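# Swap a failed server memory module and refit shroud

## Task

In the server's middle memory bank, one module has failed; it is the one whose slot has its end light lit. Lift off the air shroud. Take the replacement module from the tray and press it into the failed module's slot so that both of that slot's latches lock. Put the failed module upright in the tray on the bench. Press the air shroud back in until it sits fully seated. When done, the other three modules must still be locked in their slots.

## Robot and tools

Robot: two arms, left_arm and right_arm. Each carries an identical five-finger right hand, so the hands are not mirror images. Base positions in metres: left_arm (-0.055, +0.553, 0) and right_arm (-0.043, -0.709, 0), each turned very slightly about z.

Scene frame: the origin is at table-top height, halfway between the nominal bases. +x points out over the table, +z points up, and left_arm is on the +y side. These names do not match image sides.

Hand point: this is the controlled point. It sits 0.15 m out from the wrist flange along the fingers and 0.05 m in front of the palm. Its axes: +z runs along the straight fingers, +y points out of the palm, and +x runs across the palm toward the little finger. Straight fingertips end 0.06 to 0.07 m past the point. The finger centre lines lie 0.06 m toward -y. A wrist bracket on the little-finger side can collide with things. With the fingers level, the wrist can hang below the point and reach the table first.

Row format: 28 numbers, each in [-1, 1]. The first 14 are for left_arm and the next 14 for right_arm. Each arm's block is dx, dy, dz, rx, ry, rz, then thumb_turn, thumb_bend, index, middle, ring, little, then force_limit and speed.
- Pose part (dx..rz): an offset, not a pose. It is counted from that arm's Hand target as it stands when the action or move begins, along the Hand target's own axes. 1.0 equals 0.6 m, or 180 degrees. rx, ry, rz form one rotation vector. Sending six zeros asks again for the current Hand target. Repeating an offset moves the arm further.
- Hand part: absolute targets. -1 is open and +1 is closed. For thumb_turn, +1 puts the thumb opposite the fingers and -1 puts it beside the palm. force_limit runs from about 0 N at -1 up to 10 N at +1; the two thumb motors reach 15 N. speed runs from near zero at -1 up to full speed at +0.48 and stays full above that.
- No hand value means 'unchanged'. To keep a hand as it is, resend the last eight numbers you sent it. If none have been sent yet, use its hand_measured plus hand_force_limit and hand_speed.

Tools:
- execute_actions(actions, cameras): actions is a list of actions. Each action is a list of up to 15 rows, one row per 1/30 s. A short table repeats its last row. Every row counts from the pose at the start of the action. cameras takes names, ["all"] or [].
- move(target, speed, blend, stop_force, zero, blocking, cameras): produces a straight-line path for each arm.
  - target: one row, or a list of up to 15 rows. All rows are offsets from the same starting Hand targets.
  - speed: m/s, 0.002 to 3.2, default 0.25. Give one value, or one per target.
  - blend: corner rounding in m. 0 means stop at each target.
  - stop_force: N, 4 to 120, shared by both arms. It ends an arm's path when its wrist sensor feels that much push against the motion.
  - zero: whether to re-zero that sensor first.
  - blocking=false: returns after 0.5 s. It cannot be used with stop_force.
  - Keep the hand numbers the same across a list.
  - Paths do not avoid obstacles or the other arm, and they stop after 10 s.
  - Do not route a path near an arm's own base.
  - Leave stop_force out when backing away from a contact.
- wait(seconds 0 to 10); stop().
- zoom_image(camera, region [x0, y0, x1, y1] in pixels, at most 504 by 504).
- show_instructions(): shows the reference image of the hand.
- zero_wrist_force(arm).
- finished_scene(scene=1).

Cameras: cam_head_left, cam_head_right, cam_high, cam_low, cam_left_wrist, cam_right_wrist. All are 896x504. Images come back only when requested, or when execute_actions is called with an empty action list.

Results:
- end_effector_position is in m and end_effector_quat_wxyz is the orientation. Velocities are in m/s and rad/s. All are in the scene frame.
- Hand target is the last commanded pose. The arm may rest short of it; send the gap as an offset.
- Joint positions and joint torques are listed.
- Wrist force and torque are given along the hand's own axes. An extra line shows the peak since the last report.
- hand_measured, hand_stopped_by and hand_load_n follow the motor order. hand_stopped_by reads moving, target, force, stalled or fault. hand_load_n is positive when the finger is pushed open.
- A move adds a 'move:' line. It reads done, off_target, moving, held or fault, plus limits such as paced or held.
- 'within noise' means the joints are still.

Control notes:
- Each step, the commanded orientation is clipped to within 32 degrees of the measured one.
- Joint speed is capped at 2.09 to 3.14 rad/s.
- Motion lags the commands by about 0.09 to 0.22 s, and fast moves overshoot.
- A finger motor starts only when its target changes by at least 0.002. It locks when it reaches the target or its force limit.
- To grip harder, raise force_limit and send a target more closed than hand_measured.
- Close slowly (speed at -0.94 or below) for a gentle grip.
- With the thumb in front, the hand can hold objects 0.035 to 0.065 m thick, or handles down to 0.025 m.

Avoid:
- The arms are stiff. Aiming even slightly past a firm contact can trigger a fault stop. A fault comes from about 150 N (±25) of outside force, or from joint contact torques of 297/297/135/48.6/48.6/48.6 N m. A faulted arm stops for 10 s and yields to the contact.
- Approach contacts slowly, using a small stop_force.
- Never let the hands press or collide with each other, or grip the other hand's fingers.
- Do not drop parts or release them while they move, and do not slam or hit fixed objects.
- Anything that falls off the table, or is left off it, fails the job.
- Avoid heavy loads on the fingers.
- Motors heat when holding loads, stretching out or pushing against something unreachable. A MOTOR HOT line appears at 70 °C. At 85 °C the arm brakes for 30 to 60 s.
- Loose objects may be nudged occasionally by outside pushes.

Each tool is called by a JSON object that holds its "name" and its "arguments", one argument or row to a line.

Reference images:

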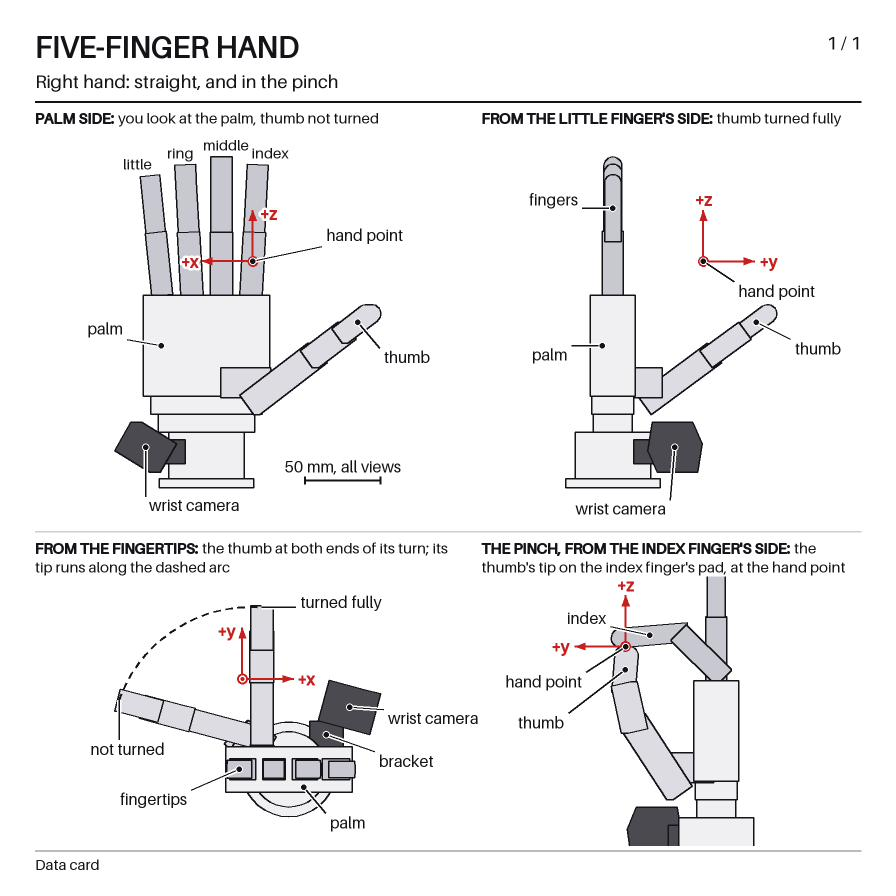

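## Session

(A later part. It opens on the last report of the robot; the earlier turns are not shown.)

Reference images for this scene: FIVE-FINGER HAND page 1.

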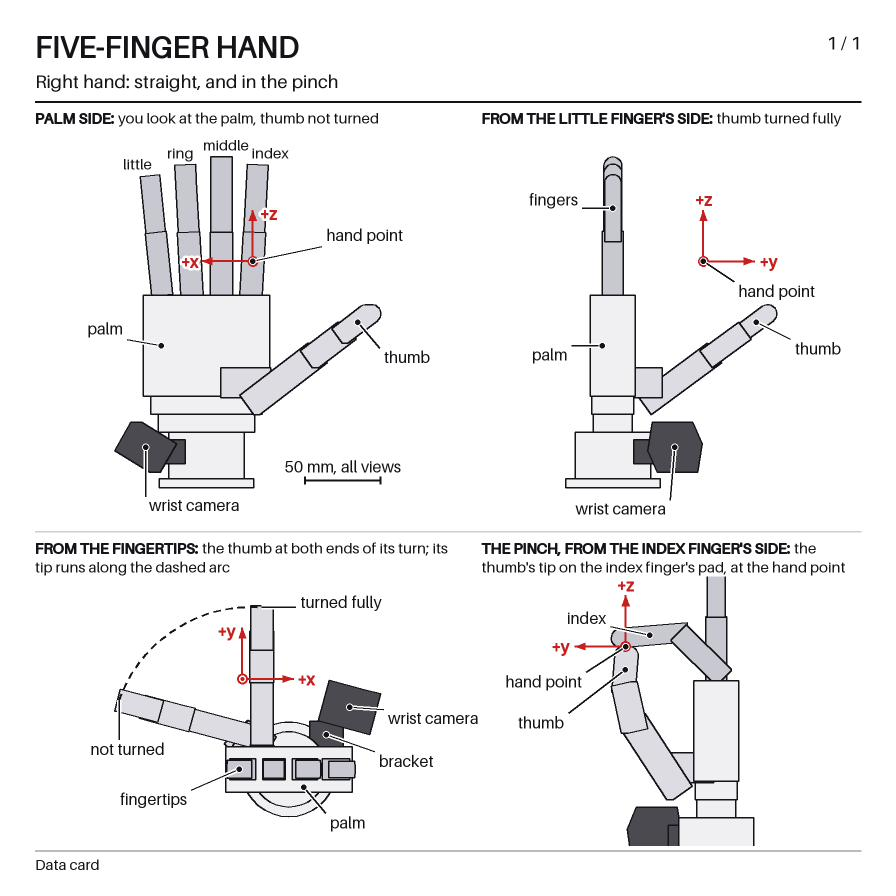

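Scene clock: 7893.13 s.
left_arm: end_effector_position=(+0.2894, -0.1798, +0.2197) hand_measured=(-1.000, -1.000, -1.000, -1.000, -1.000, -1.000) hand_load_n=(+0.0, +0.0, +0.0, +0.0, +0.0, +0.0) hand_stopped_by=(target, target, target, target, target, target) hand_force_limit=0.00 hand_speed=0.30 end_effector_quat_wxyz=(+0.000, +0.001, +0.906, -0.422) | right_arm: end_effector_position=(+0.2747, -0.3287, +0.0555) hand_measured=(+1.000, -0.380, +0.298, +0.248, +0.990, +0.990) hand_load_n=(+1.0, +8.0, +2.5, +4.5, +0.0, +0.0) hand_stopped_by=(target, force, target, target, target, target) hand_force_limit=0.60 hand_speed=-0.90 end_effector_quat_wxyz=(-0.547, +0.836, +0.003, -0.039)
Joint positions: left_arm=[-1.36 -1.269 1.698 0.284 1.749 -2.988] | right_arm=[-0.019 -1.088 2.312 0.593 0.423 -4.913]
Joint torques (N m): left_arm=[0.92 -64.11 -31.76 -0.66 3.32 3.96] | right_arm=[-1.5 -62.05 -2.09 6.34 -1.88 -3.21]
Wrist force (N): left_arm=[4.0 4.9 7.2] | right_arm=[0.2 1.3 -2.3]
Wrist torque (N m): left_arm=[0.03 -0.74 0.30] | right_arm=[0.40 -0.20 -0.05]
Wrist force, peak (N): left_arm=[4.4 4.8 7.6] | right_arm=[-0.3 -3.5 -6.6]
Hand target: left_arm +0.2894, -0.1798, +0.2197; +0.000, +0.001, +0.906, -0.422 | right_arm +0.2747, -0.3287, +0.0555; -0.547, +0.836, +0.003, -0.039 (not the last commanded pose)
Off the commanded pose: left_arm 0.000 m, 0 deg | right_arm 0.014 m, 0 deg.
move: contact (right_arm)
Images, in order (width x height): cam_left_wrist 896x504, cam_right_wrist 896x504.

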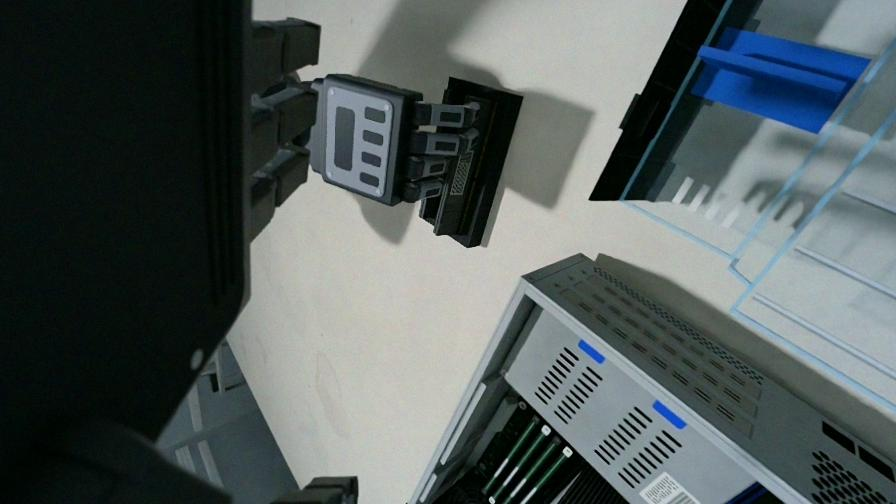

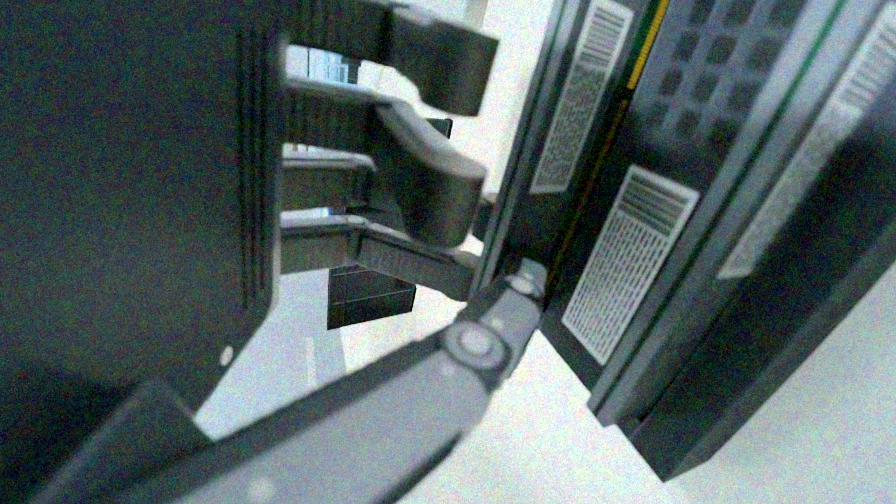

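{"name": "move", "arguments": {
  "target": [
    [0,0,0,0,0,0,-1,-1,-1,-1,-1,-1,0.0,0.3,-0.00031,-0.00457,-0.00199,0,0,0,1,0.2,0.3,0.25,0.99,0.99,0.6,-0.9],
    [0,0,0,0,0,0,-1,-1,-1,-1,-1,-1,0.0,0.3,-0.0004,-0.00377,-0.00382,0,0,0,1,0.2,0.3,0.25,0.99,0.99,0.6,-0.9]
  ],
  "speed": 0.01
}}

{"name": "move", "arguments": {
  "target": [0,0,0,0,0,0,-1,-1,-1,-1,-1,-1,0.0,0.3,0.00186,0.02744,0.01193,0,0,0,1,0.2,0.3,0.25,0.99,0.99,0.6,-0.9],
  "speed": 0.006,
  "stop_force": 4,
  "cameras": ["cam_left_wrist","cam_right_wrist"]
}}

{"name": "zoom_image", "arguments": {
  "camera": "cam_left_wrist",
  "region": [415, 175, 495, 255]
}}

{"name": "zoom_image", "arguments": {
  "camera": "cam_right_wrist",
  "region": [500, 0, 740, 240]
}}

Scene clock: 7905.83 s.
left_arm: end_effector_position=(+0.2894, -0.1798, +0.2197) hand_measured=(-1.000, -1.000, -1.000, -1.000, -1.000, -1.000) hand_load_n=(+0.0, +0.0, +0.0, +0.0, -0.5, -0.5) hand_stopped_by=(target, target, target, target, target, target) hand_force_limit=0.00 hand_speed=0.30 end_effector_quat_wxyz=(+0.000, +0.001, +0.906, -0.422) | right_arm: end_effector_position=(+0.2747, -0.3299, +0.0585) hand_measured=(+1.000, -0.380, +0.298, +0.248, +0.990, +0.990) hand_load_n=(+1.0, +8.0, +3.0, +5.0, +0.0, +0.0) hand_stopped_by=(target, force, target, target, target, target) hand_force_limit=0.60 hand_speed=-0.90 end_effector_quat_wxyz=(-0.547, +0.836, +0.003, -0.039)
Joint positions: left_arm=[-1.36 -1.269 1.698 0.284 1.749 -2.988] | right_arm=[-0.022 -1.093 2.313 0.604 0.424 -4.921]
Joint torques (N m): left_arm=[1.21 -67.4 -31.59 -0.37 3.14 4.46] | right_arm=[12.06 -41.36 -5.86 1.13 -1.24 2.59]
Wrist force (N): left_arm=[4.6 4.2 7.1] | right_arm=[0.4 1.7 -2.2]
Wrist torque (N m): left_arm=[-0.06 -0.83 0.32] | right_arm=[0.38 -0.21 0.08]
Wrist force, peak (N): left_arm=[4.4 5.0 7.6] | right_arm=[0.1 1.6 -2.9]
Hand target: left_arm +0.2894, -0.1798, +0.2197; +0.000, +0.001, +0.906, -0.422 | right_arm +0.2747, -0.3299, +0.0585; -0.547, +0.836, +0.003, -0.039
Off the commanded pose: left_arm 0.000 m, 0 deg | right_arm 0.000 m, 0 deg.
move: done

Scene clock: 7909.80 s.
left_arm: end_effector_position=(+0.2894, -0.1798, +0.2197) hand_measured=(-1.000, -1.000, -1.000, -1.000, -1.000, -1.000) hand_load_n=(-0.5, +0.0, +0.0, +0.0, +0.0, +0.0) hand_stopped_by=(target, target, target, target, target, target) hand_force_limit=0.00 hand_speed=0.30 end_effector_quat_wxyz=(+0.000, +0.001, +0.906, -0.422) | right_arm: end_effector_position=(+0.2747, -0.3299, +0.0406) hand_measured=(+1.000, -0.380, +0.298, +0.248, +0.990, +0.990) hand_load_n=(+1.0, +6.5, +4.5, +5.5, +0.0, +0.0) hand_stopped_by=(target, force, target, target, target, target) hand_force_limit=0.60 hand_speed=-0.90 end_effector_quat_wxyz=(-0.547, +0.836, +0.003, -0.039)
Joint positions: left_arm=[-1.36 -1.269 1.698 0.284 1.749 -2.988] | right_arm=[-0.022 -1.056 2.313 0.567 0.424 -4.921]
Joint torques (N m): left_arm=[1.65 -65.17 -30.89 -0.57 2.88 4.17] | right_arm=[8.1 -60.8 -16.31 6.02 0.09 -1.73]
Wrist force (N): left_arm=[4.1 4.4 7.4] | right_arm=[-0.4 -1.8 -2.9]
Wrist torque (N m): left_arm=[-0.05 -0.75 0.29] | right_arm=[0.40 -0.13 -0.04]
Wrist force, peak (N): left_arm=[4.4 4.5 7.9] | right_arm=[-0.3 -5.0 -4.3]
Hand target: left_arm +0.2894, -0.1798, +0.2197; +0.000, +0.001, +0.906, -0.422 | right_arm +0.2747, -0.3299, +0.0406; -0.547, +0.836, +0.003, -0.039
Off the commanded pose: left_arm 0.000 m, 0 deg | right_arm 0.000 m, 0 deg.
move: contact (right_arm)
Images, in order (width x height): cam_left_wrist 896x504, cam_right_wrist 896x504.

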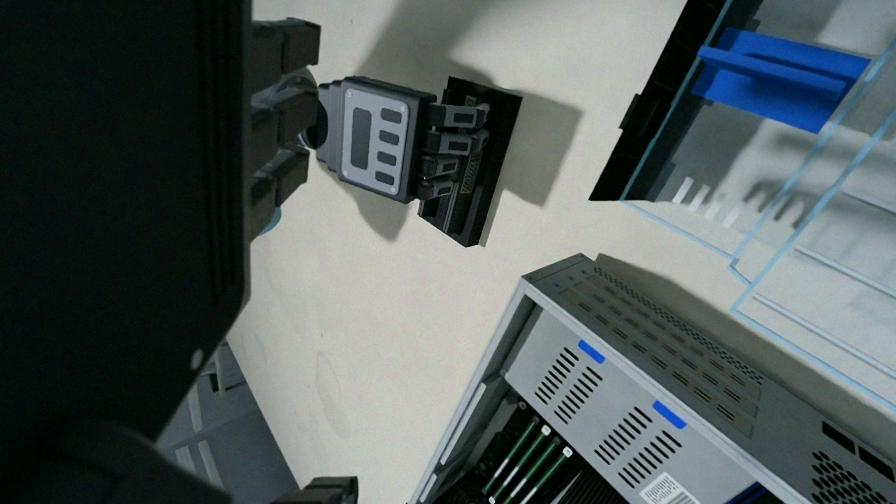

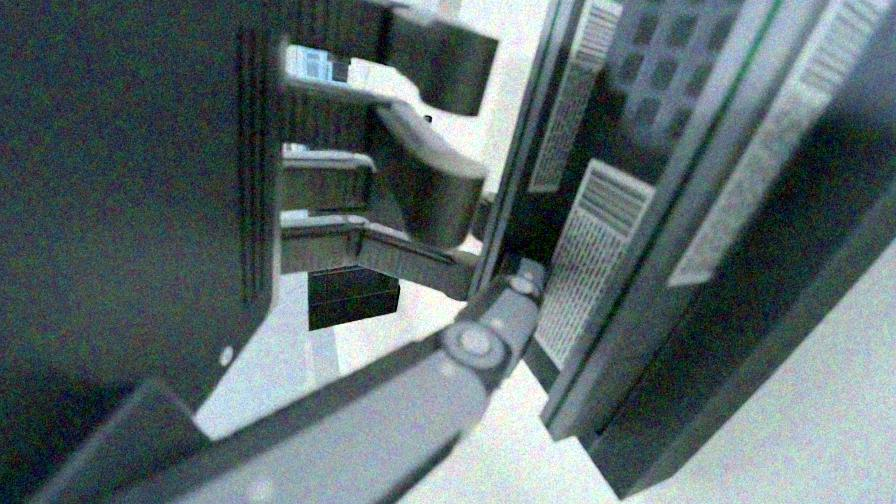

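Scaled by 6.300 from the camera's 896x504 image, which has a finer 1280x720 frame.

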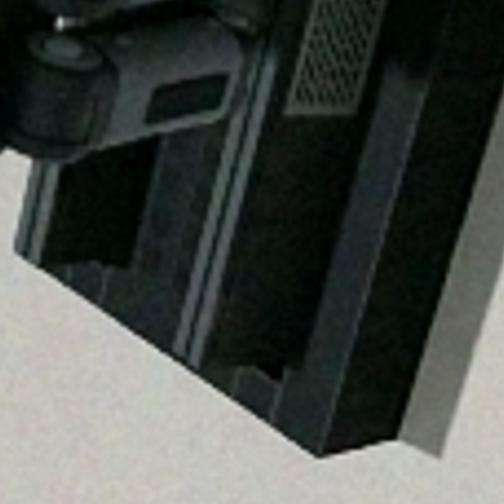

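Scaled by 2.100 from the camera's 896x504 image, which has a finer 1280x720 frame.

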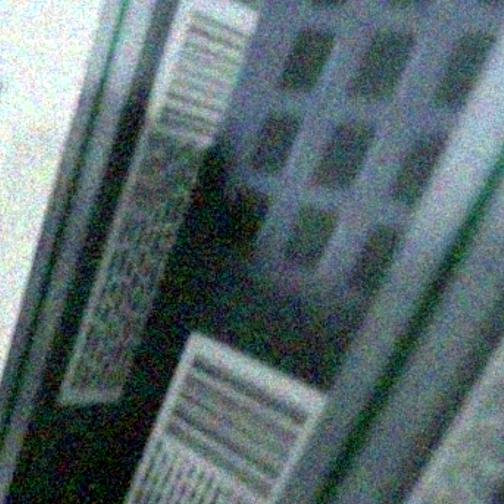

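{"name": "move", "arguments": {
  "target": [0,0,0,0,0,0,-1,-1,-1,-1,-1,-1,0.0,0.3,0,0,0,0,0,0,1,0.2,0.22,0.17,0.99,0.99,0.6,-0.93],
  "speed": 0.02,
  "cameras": ["cam_left_wrist","cam_right_wrist"]
}}

{"name": "zoom_image", "arguments": {
  "camera": "cam_left_wrist",
  "region": [415, 175, 495, 255]
}}

Scene clock: 7913.27 s.
left_arm: end_effector_position=(+0.2894, -0.1798, +0.2197) hand_measured=(-1.000, -1.000, -1.000, -1.000, -1.000, -1.000) hand_load_n=(+0.0, +0.0, +0.0, +0.0, +0.0, +0.0) hand_stopped_by=(target, target, target, target, target, target) hand_force_limit=0.00 hand_speed=0.30 end_effector_quat_wxyz=(+0.000, +0.001, +0.906, -0.422) | right_arm: end_effector_position=(+0.2747, -0.3299, +0.0406) hand_measured=(+1.000, -0.376, +0.220, +0.170, +0.990, +0.990) hand_load_n=(+0.0, +0.0, +0.0, +0.0, +0.0, +0.0) hand_stopped_by=(target, force, target, target, target, target) hand_force_limit=0.60 hand_speed=-0.93 end_effector_quat_wxyz=(-0.547, +0.836, +0.003, -0.039)
Joint positions: left_arm=[-1.36 -1.269 1.698 0.284 1.749 -2.988] | right_arm=[-0.022 -1.056 2.313 0.567 0.424 -4.921]
Joint torques (N m): left_arm=[-0.67 -64.1 -32.01 -0.51 2.61 4.24] | right_arm=[7.01 -61.62 -3.48 6.05 -1.43 -1.74]
Wrist force (N): left_arm=[4.6 4.4 7.5] | right_arm=[0.3 1.7 -2.3]
Wrist torque (N m): left_arm=[-0.05 -0.84 0.33] | right_arm=[0.42 -0.19 0.05]
Wrist force, peak (N): left_arm=[4.8 5.0 7.4] | right_arm=[0.6 -1.6 -3.5]
Hand target: left_arm +0.2894, -0.1798, +0.2197; +0.000, +0.001, +0.906, -0.422 | right_arm +0.2747, -0.3299, +0.0406; -0.547, +0.836, +0.003, -0.039
Off the commanded pose: left_arm 0.000 m, 0 deg | right_arm 0.000 m, 0 deg.
move: done
Images, in order (width x height): cam_left_wrist 896x504, cam_right_wrist 896x504.

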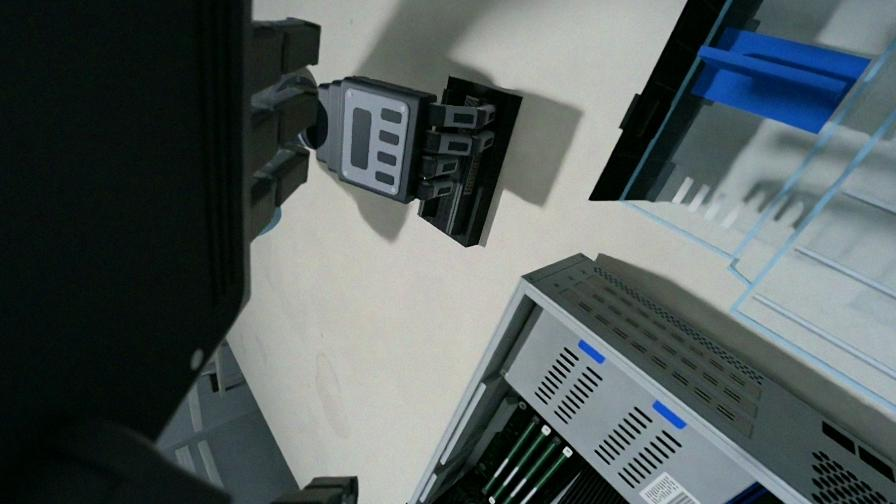

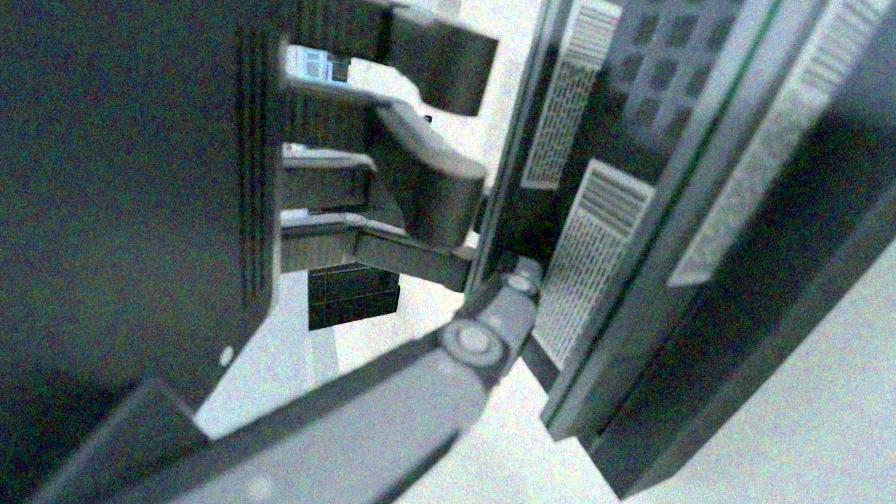

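Scaled by 6.300 from the camera's 896x504 image, which has a finer 1280x720 frame.

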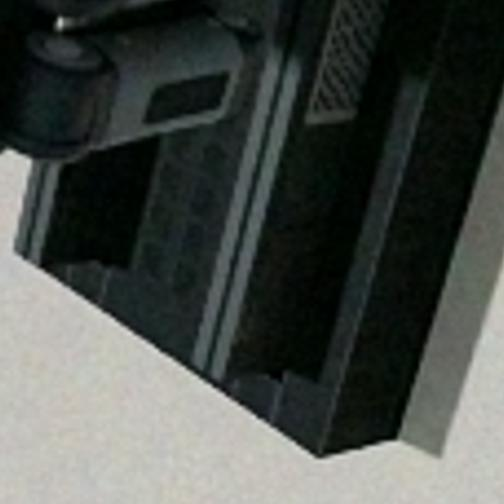

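{"name": "move", "arguments": {
  "target": [
    [0,0,0,0,0,0,-1,-1,-1,-1,-1,-1,0.0,0.3,-0.00027,-0.00018,-0.0037,0,0,0,1,0.2,0.22,0.17,0.99,0.99,0.6,-0.93],
    [0,0,0,0,0,0,-1,-1,-1,-1,-1,-1,0.0,0.3,-0.0042,-0.0603,-0.028,0,0,0,1,0.2,0.22,0.17,0.99,0.99,0.6,-0.93]
  ],
  "speed": 0.03,
  "cameras": ["cam_left_wrist","cam_right_wrist"]
}}

{"name": "zoom_image", "arguments": {
  "camera": "cam_left_wrist",
  "region": [410, 70, 530, 260]
}}

Scene clock: 7930.30 s.
left_arm: end_effector_position=(+0.2894, -0.1798, +0.2197) hand_measured=(-1.000, -1.000, -1.000, -1.000, -1.000, -1.000) hand_load_n=(+0.0, +0.0, +0.0, +0.0, +0.0, -0.5) hand_stopped_by=(target, target, target, target, target, target) hand_force_limit=0.00 hand_speed=0.30 end_effector_quat_wxyz=(+0.000, +0.001, +0.906, -0.422) | right_arm: end_effector_position=(+0.2747, -0.3309, +0.0807) hand_measured=(+1.000, -0.376, +0.220, +0.170, +0.990, +0.990) hand_load_n=(+0.0, +0.0, +0.0, +0.0, +0.0, +0.0) hand_stopped_by=(target, force, target, target, target, target) hand_force_limit=0.60 hand_speed=-0.93 end_effector_quat_wxyz=(-0.547, +0.836, +0.003, -0.039)
Joint positions: left_arm=[-1.36 -1.269 1.698 0.284 1.749 -2.988] | right_arm=[-0.025 -1.138 2.313 0.655 0.425 -4.927]
Joint torques (N m): left_arm=[0.08 -67.53 -31.15 -0.52 2.62 4.3] | right_arm=[8.13 -37.52 -20.02 0.75 -2.86 1.02]
Wrist force (N): left_arm=[3.9 4.6 7.1] | right_arm=[0.4 1.2 -2.2]
Wrist torque (N m): left_arm=[0.01 -0.72 0.29] | right_arm=[0.28 -0.16 -0.04]
Wrist force, peak (N): left_arm=[4.4 5.0 7.6] | right_arm=[0.4 1.8 -3.1]
Hand target: left_arm +0.2894, -0.1798, +0.2197; +0.000, +0.001, +0.906, -0.422 | right_arm +0.2747, -0.3309, +0.0806; -0.547, +0.836, +0.003, -0.039
Off the commanded pose: left_arm 0.000 m, 0 deg | right_arm 0.000 m, 0 deg.
move: done
Images, in order (width x height): cam_left_wrist 896x504, cam_right_wrist 896x504.

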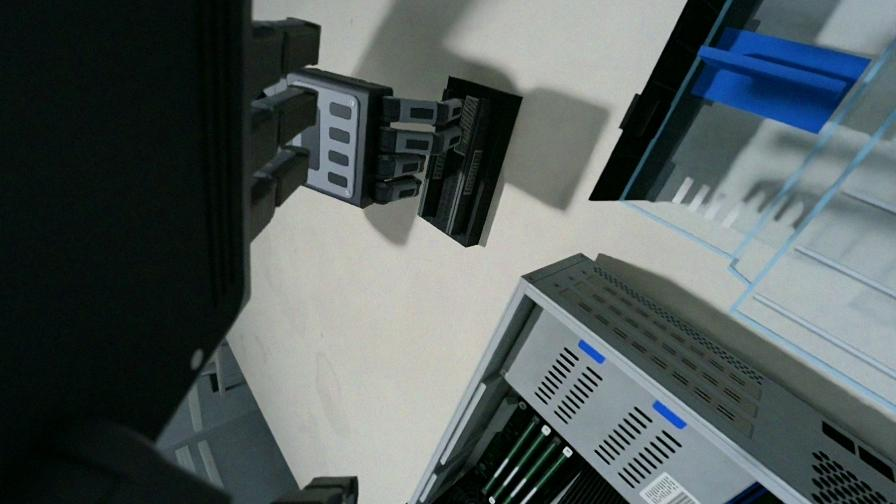

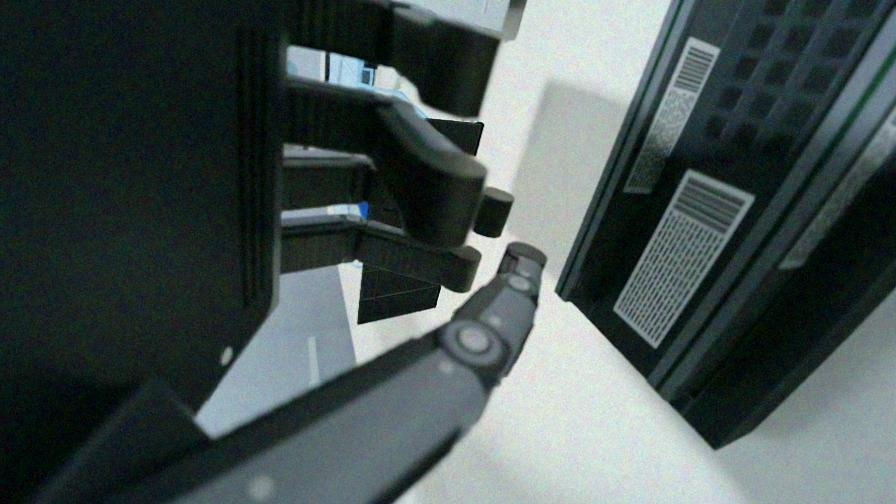

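Scaled by 2.653 from the camera's 896x504 image, which has a finer 1280x720 frame.

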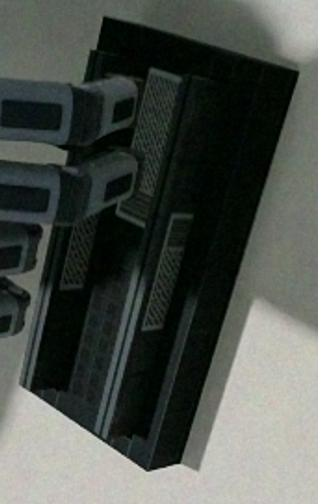

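{"name": "move", "arguments": {
  "target": [
    [0,0,0,0,0,0,-1,-1,-1,-1,-1,-1,0.0,0.3,0.14133,-0.0442,-0.1087,-0.1838,0.0168,0.0059,1,0.2,0.22,0.17,0.99,0.99,0.6,-0.93],
    [0,0,0,0,0,0,-1,-1,-1,-1,-1,-1,0.0,0.3,0.284,-0.10537,-0.17608,-0.3676,0.0335,0.0118,1,0.2,0.22,0.17,0.99,0.99,0.6,-0.93]
  ],
  "speed": 0.12,
  "blend": [0.02,0],
  "cameras": ["cam_left_wrist","cam_right_wrist"]
}}

Scene clock: 7943.47 s.
left_arm: end_effector_position=(+0.2894, -0.1798, +0.2197) hand_measured=(-1.000, -1.000, -1.000, -1.000, -1.000, -1.000) hand_load_n=(+0.0, +0.0, +0.0, +0.0, +0.0, +0.0) hand_stopped_by=(target, target, target, target, target, target) hand_force_limit=0.00 hand_speed=0.30 end_effector_quat_wxyz=(+0.000, +0.001, +0.906, -0.422) | right_arm: end_effector_position=(+0.4541, -0.3940, +0.1699) hand_measured=(+1.000, -0.376, +0.220, +0.170, +0.990, +0.990) hand_load_n=(+0.0, +0.0, +0.0, +0.0, +0.0, +0.0) hand_stopped_by=(target, force, target, target, target, target) hand_force_limit=0.60 hand_speed=-0.93 end_effector_quat_wxyz=(-0.001, +1.000, -0.018, +0.001)
Joint positions: left_arm=[-1.36 -1.269 1.698 0.284 1.749 -2.988] | right_arm=[0.358 -1.138 1.69 1.017 1.57 -4.334]
Joint torques (N m): left_arm=[1.39 -69.73 -31.86 -0.42 3.36 4.13] | right_arm=[-7.89 -72.82 -26.11 1.25 1.09 -4.04]
Wrist force (N): left_arm=[4.3 4.2 7.1] | right_arm=[0.1 3.3 -3.9]
Wrist torque (N m): left_arm=[-0.07 -0.79 0.30] | right_arm=[0.39 0.08 0.38]
Wrist force, peak (N): left_arm=[4.4 5.0 7.7] | right_arm=[0.0 3.0 -5.0]
Hand target: left_arm +0.2894, -0.1798, +0.2197; +0.000, +0.001, +0.906, -0.422 | right_arm +0.4542, -0.3941, +0.1699; -0.001, +1.000, -0.018, +0.001
Off the commanded pose: left_arm 0.000 m, 0 deg | right_arm 0.000 m, 0 deg.
move: done
Images, in order (width x height): cam_left_wrist 896x504, cam_right_wrist 896x504.

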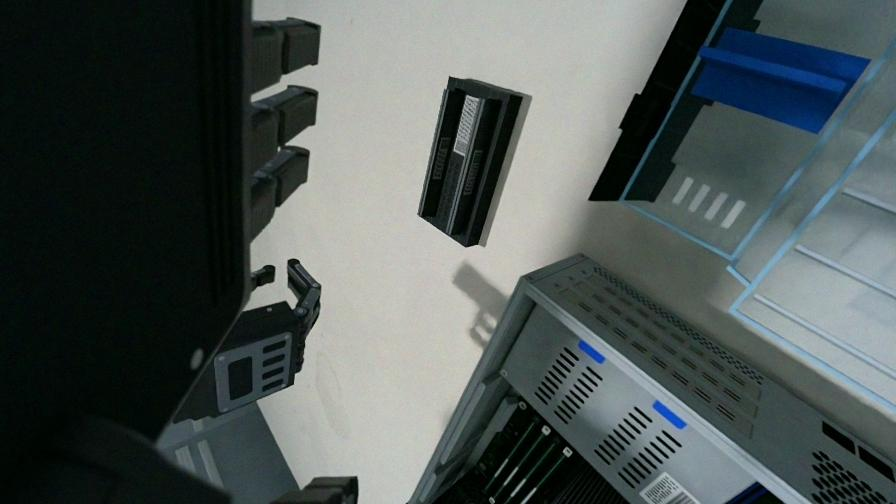

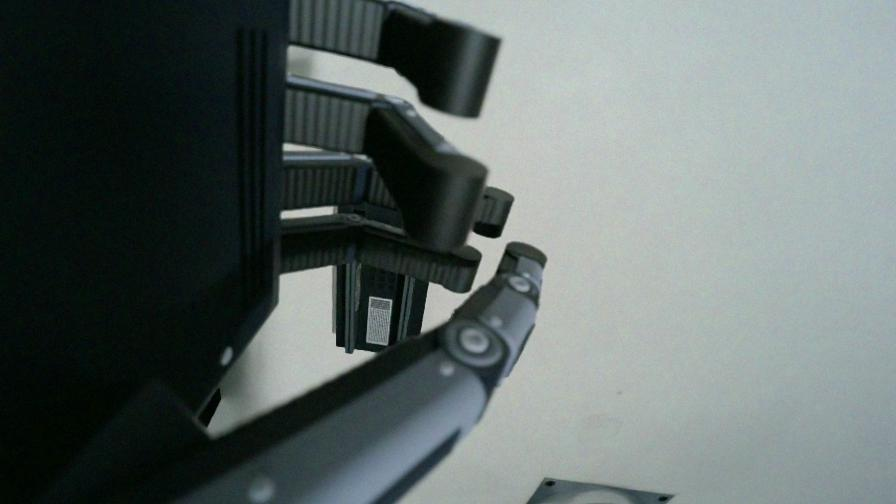

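{"name": "move", "arguments": {
  "target": [0,0,0,0,0,0,-1,-1,-1,-1,-1,-1,0.0,0.3,0,0,0,0,0,0,1,-0.8,-1,-1,0.99,0.99,0.0,0.3],
  "speed": 0.05,
  "cameras": ["cam_right_wrist"]
}}

{"name": "zoom_image", "arguments": {
  "camera": "cam_left_wrist",
  "region": [400, 60, 550, 260]
}}

Scene clock: 7951.10 s.
left_arm: end_effector_position=(+0.2894, -0.1798, +0.2197) hand_measured=(-1.000, -1.000, -1.000, -1.000, -1.000, -1.000) hand_load_n=(-0.5, +0.0, +0.0, +0.0, +0.0, +0.0) hand_stopped_by=(target, target, target, target, target, target) hand_force_limit=0.00 hand_speed=0.30 end_effector_quat_wxyz=(+0.000, +0.001, +0.906, -0.422) | right_arm: end_effector_position=(+0.4542, -0.3941, +0.1699) hand_measured=(+1.000, -0.800, -1.000, -1.000, +0.990, +0.990) hand_load_n=(+0.0, +0.0, +0.0, +0.0, +0.0, +0.0) hand_stopped_by=(target, target, target, target, target, target) hand_force_limit=0.00 hand_speed=0.30 end_effector_quat_wxyz=(-0.001, +1.000, -0.018, +0.001)
Joint positions: left_arm=[-1.36 -1.269 1.698 0.284 1.749 -2.988] | right_arm=[0.358 -1.138 1.69 1.017 1.57 -4.334]
Joint torques (N m): left_arm=[2.45 -64.85 -31.39 -0.45 3.1 4.51] | right_arm=[-10.46 -80.29 -27.25 1.5 0.95 -4.03]
Wrist force (N): left_arm=[4.3 4.7 7.2] | right_arm=[-0.2 3.5 -3.3]
Wrist torque (N m): left_arm=[0.02 -0.79 0.32] | right_arm=[0.38 0.10 0.39]
Wrist force, peak (N): left_arm=[4.3 5.1 7.5] | right_arm=[-0.2 3.9 -3.8]
Hand target: left_arm +0.2894, -0.1798, +0.2197; +0.000, +0.001, +0.906, -0.422 | right_arm +0.4542, -0.3941, +0.1699; -0.001, +1.000, -0.018, +0.001
Off the commanded pose: left_arm 0.000 m, 0 deg | right_arm 0.000 m, 0 deg.
move: done
Images, in order (width x height): cam_right_wrist 896x504.

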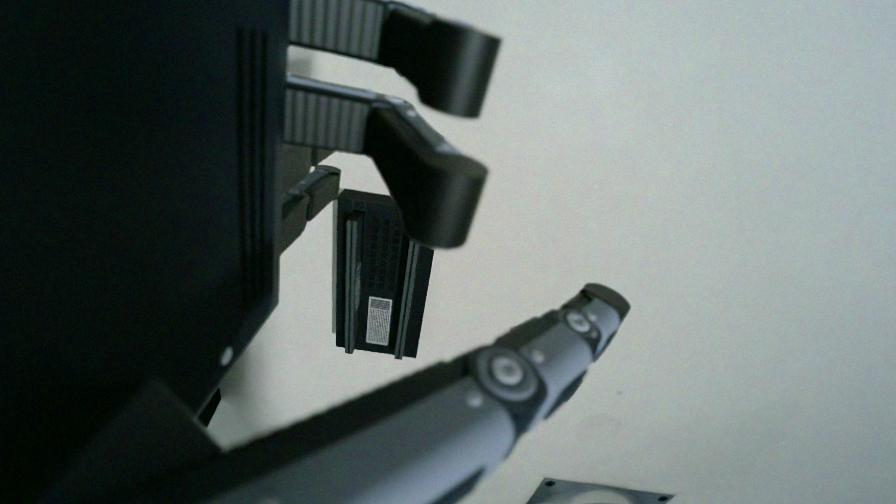

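This scene's latest camera images include none from cam_left_wrist. They are from: cam_right_wrist. cam_left_wrist's image comes with the result of a call that names it in "cameras".

{"name": "move", "arguments": {
  "target": [0,0,0,0,0,0,-1,-1,-1,-1,-1,-1,0.0,0.3,0,0,0,0,0,0,1,-0.8,-1,-1,-1,-1,0.0,0.3],
  "speed": 0.05,
  "cameras": ["cam_right_wrist","cam_left_wrist"]
}}

{"name": "zoom_image", "arguments": {
  "camera": "cam_right_wrist",
  "region": [310, 170, 470, 380]
}}

{"name": "zoom_image", "arguments": {
  "camera": "cam_left_wrist",
  "region": [400, 60, 550, 260]
}}

Scene clock: 7955.90 s.
left_arm: end_effector_position=(+0.2894, -0.1798, +0.2197) hand_measured=(-1.000, -1.000, -1.000, -1.000, -1.000, -1.000) hand_load_n=(-0.5, +0.0, +0.0, +0.0, +0.0, +0.0) hand_stopped_by=(target, target, target, target, target, target) hand_force_limit=0.00 hand_speed=0.30 end_effector_quat_wxyz=(+0.000, +0.001, +0.906, -0.422) | right_arm: end_effector_position=(+0.4542, -0.3941, +0.1699) hand_measured=(+1.000, -0.800, -1.000, -1.000, -1.000, -1.000) hand_load_n=(+0.0, +0.0, +0.5, +0.0, +0.0, +0.0) hand_stopped_by=(target, target, target, target, target, target) hand_force_limit=0.00 hand_speed=0.30 end_effector_quat_wxyz=(-0.001, +1.000, -0.018, +0.001)
Joint positions: left_arm=[-1.36 -1.269 1.698 0.284 1.749 -2.988] | right_arm=[0.358 -1.138 1.69 1.017 1.57 -4.334]
Joint torques (N m): left_arm=[4.51 -68.79 -32.16 -0.56 2.67 4.43] | right_arm=[-3.42 -78.25 -41.72 5.01 -1.03 -3.7]
Wrist force (N): left_arm=[4.1 4.3 6.8] | right_arm=[-0.1 3.8 -3.7]
Wrist torque (N m): left_arm=[-0.04 -0.74 0.29] | right_arm=[0.43 0.10 0.39]
Wrist force, peak (N): left_arm=[4.5 4.9 7.7] | right_arm=[-0.1 4.1 -3.8]
Hand target: left_arm +0.2894, -0.1798, +0.2197; +0.000, +0.001, +0.906, -0.422 | right_arm +0.4542, -0.3941, +0.1699; -0.001, +1.000, -0.018, +0.001
Off the commanded pose: left_arm 0.000 m, 0 deg | right_arm 0.000 m, 0 deg.
move: done
Images, in order (width x height): cam_left_wrist 896x504, cam_right_wrist 896x504.

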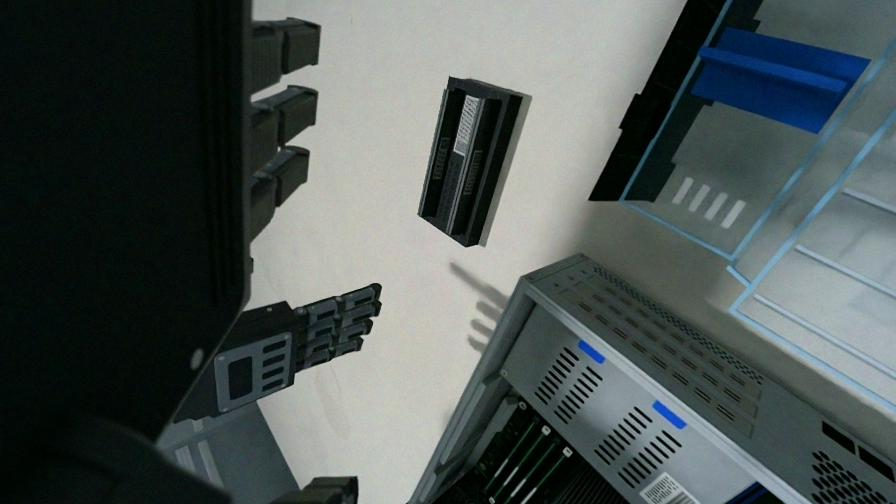

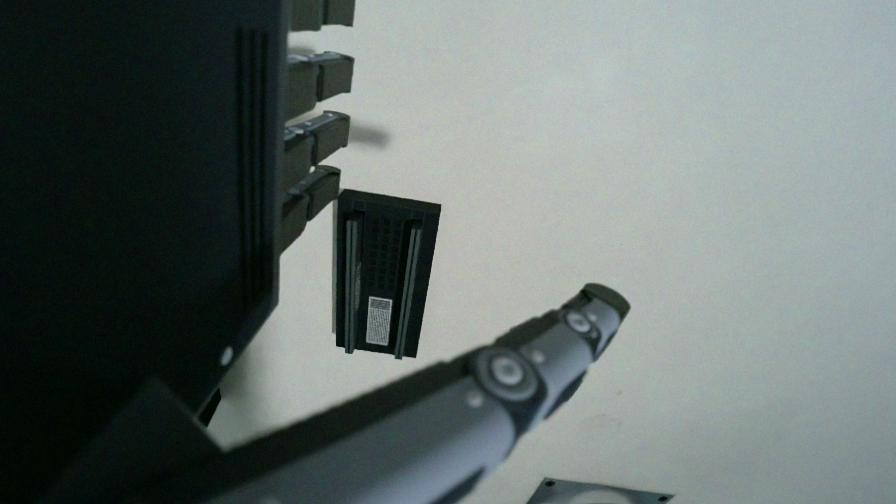

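Scaled by 2.400 from the camera's 896x504 image, which has a finer 1280x720 frame.

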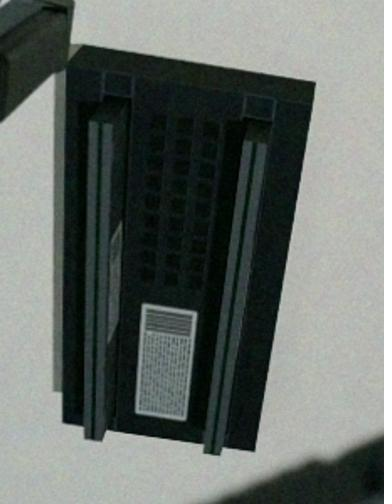

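Scaled by 2.520 from the camera's 896x504 image, which has a finer 1280x720 frame.

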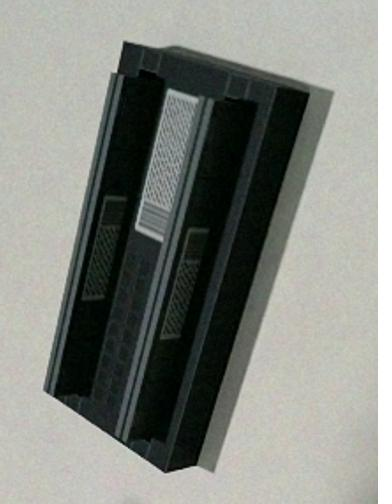

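{"name": "move", "arguments": {
  "target": [-0.01767,-0.02783,0.3435,0.0383,0.0027,-0.0576,1,-0.55,0.3,0.25,0.99,0.99,-0.4,-0.2,0,0,0,0,0,0,1,-0.8,-1,-1,-1,-1,0.0,0.3],
  "speed": 0.15,
  "cameras": ["cam_right_wrist","cam_left_wrist"]
}}

Scene clock: 7975.43 s.
left_arm: end_effector_position=(+0.2998, -0.3484, +0.1001) hand_measured=(+1.000, -0.550, +0.300, +0.250, +0.990, +0.990) hand_load_n=(+0.0, +0.0, +0.0, +0.0, +0.0, +0.0) hand_stopped_by=(target, target, target, target, target, target) hand_force_limit=-0.40 hand_speed=-0.20 end_effector_quat_wxyz=(-0.042, -0.079, +0.876, -0.474) | right_arm: end_effector_position=(+0.4542, -0.3941, +0.1699) hand_measured=(+1.000, -0.800, -1.000, -1.000, -1.000, -1.000) hand_load_n=(+0.0, +0.0, +0.0, +0.0, +0.0, +0.0) hand_stopped_by=(target, target, target, target, target, target) hand_force_limit=0.00 hand_speed=0.30 end_effector_quat_wxyz=(-0.001, +1.000, -0.018, +0.001)
Joint positions: left_arm=[-1.377 -0.98 1.511 0.058 1.749 -3.201] | right_arm=[0.358 -1.138 1.69 1.017 1.57 -4.334]
Joint torques (N m): left_arm=[6.6 -70.14 -28.47 1.66 1.15 3.64] | right_arm=[3.18 -78.32 -39.25 5.02 -0.98 -3.28]
Wrist force (N): left_arm=[4.8 4.5 7.3] | right_arm=[-0.4 3.3 -3.7]
Wrist torque (N m): left_arm=[0.00 -0.92 0.35] | right_arm=[0.36 0.14 0.36]
Wrist force, peak (N): left_arm=[4.5 4.7 9.0] | right_arm=[0.1 3.9 -4.1]
Hand target: left_arm +0.2999, -0.3483, +0.0999; -0.042, -0.079, +0.876, -0.474 | right_arm +0.4542, -0.3941, +0.1699; -0.001, +1.000, -0.018, +0.001
Off the commanded pose: left_arm 0.000 m, 0 deg | right_arm 0.000 m, 0 deg.
move: done
Images, in order (width x height): cam_left_wrist 896x504, cam_right_wrist 896x504.

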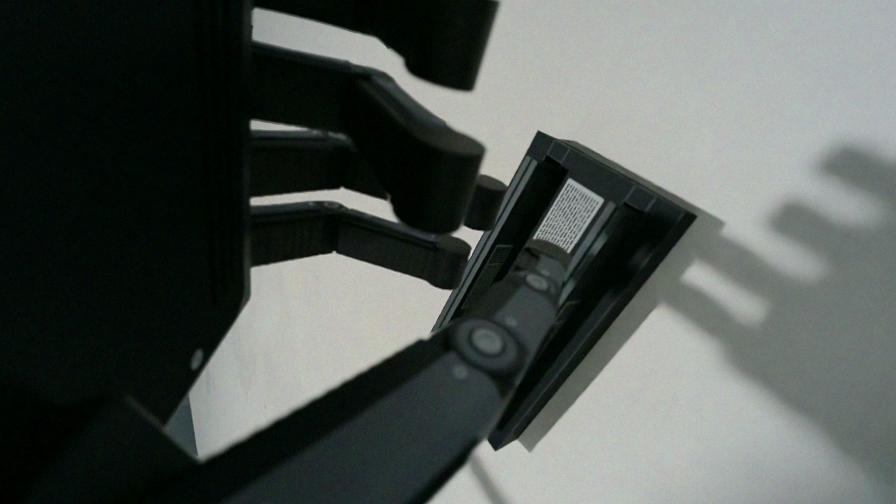

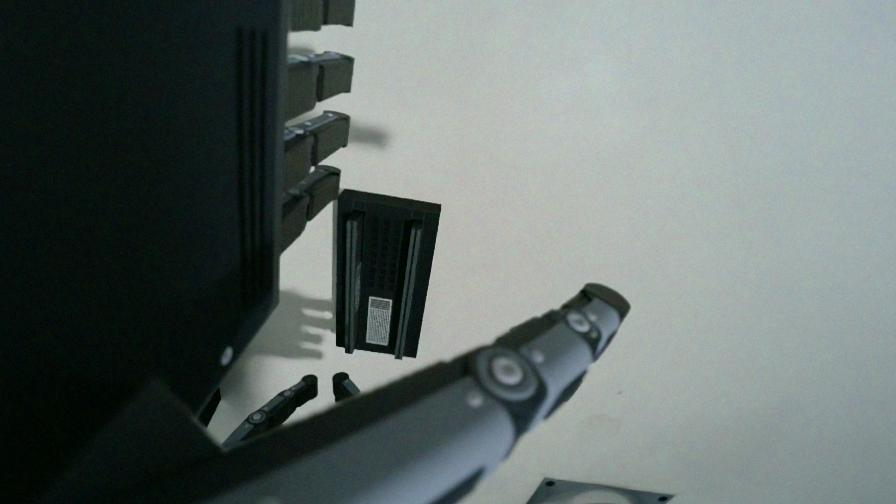

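{"name": "move", "arguments": {
  "target": [-0.01361,0.07552,0.05017,0,0,0,1,-0.55,0.3,0.25,0.99,0.99,-0.4,-0.2,0,0,0,0,0,0,1,-0.8,-1,-1,-1,-1,0.0,0.3],
  "speed": 0.03,
  "stop_force": 5,
  "cameras": ["cam_right_wrist","cam_left_wrist"]
}}

{"name": "zoom_image", "arguments": {
  "camera": "cam_left_wrist",
  "region": [440, 180, 740, 480]
}}

Scene clock: 7985.00 s.
left_arm: end_effector_position=(+0.2999, -0.3484, +0.0449) hand_measured=(+1.000, -0.550, +0.300, +0.250, +0.990, +0.990) hand_load_n=(+0.0, +0.0, +0.0, +0.0, +0.0, +0.0) hand_stopped_by=(target, target, target, target, target, target) hand_force_limit=-0.40 hand_speed=-0.20 end_effector_quat_wxyz=(-0.042, -0.079, +0.876, -0.474) | right_arm: end_effector_position=(+0.4542, -0.3941, +0.1699) hand_measured=(+1.000, -0.800, -1.000, -1.000, -1.000, -1.000) hand_load_n=(+0.0, +0.0, +0.0, +0.0, +0.0, +0.5) hand_stopped_by=(target, target, target, target, target, target) hand_force_limit=0.00 hand_speed=0.30 end_effector_quat_wxyz=(-0.001, +1.000, -0.018, +0.001)
Joint positions: left_arm=[-1.377 -0.931 1.541 -0.021 1.75 -3.201] | right_arm=[0.358 -1.138 1.69 1.017 1.57 -4.334]
Joint torques (N m): left_arm=[7.33 -92.23 -48.48 2.91 1.73 4.28] | right_arm=[6.03 -75.92 -36.23 5.25 -0.92 -2.71]
Wrist force (N): left_arm=[4.3 4.2 7.2] | right_arm=[0.1 3.6 -3.8]
Wrist torque (N m): left_arm=[-0.05 -0.85 0.29] | right_arm=[0.41 0.07 0.40]
Wrist force, peak (N): left_arm=[4.4 4.8 7.5] | right_arm=[-0.3 3.8 -4.0]
Hand target: left_arm +0.2999, -0.3484, +0.0449; -0.042, -0.079, +0.876, -0.474 | right_arm +0.4542, -0.3941, +0.1699; -0.001, +1.000, -0.018, +0.001
Off the commanded pose: left_arm 0.000 m, 0 deg | right_arm 0.000 m, 0 deg.
move: done
Images, in order (width x height): cam_left_wrist 896x504, cam_right_wrist 896x504.

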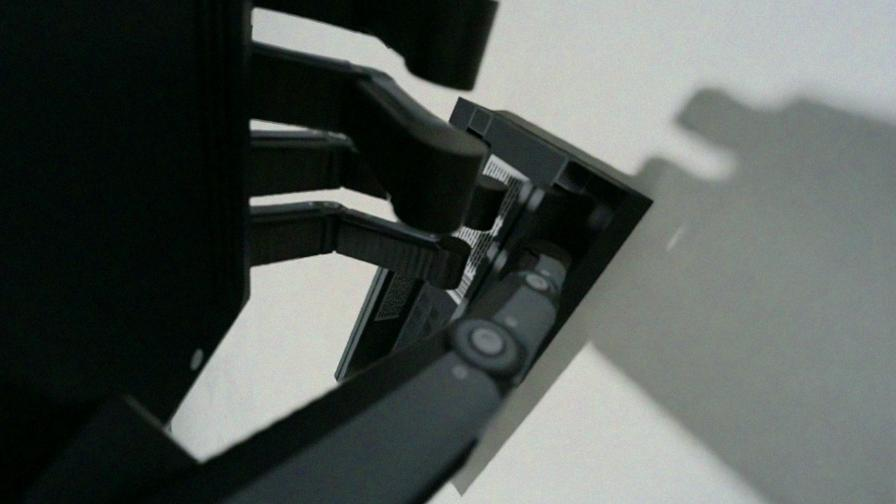

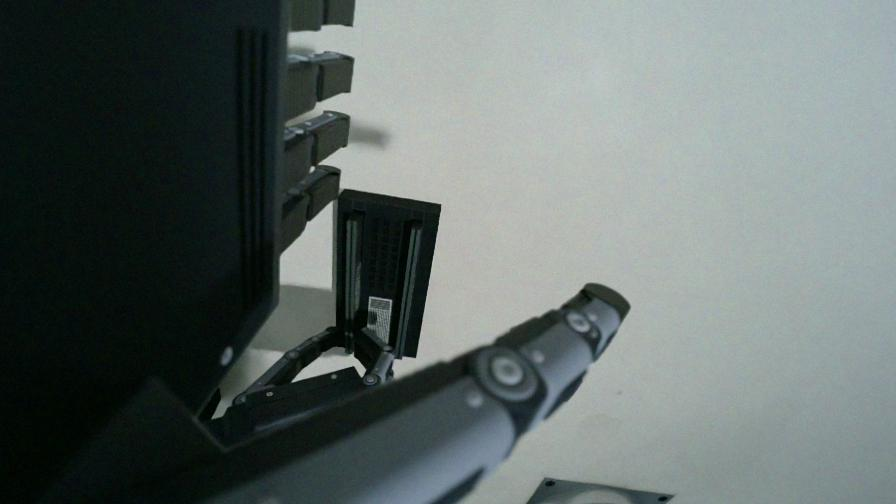

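Scaled by 1.680 from the camera's 896x504 image, which has a finer 1280x720 frame.

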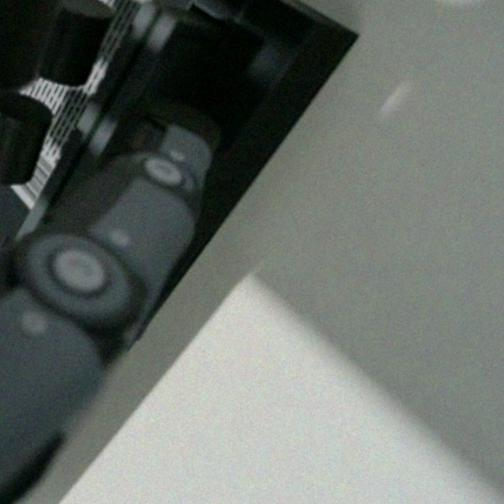

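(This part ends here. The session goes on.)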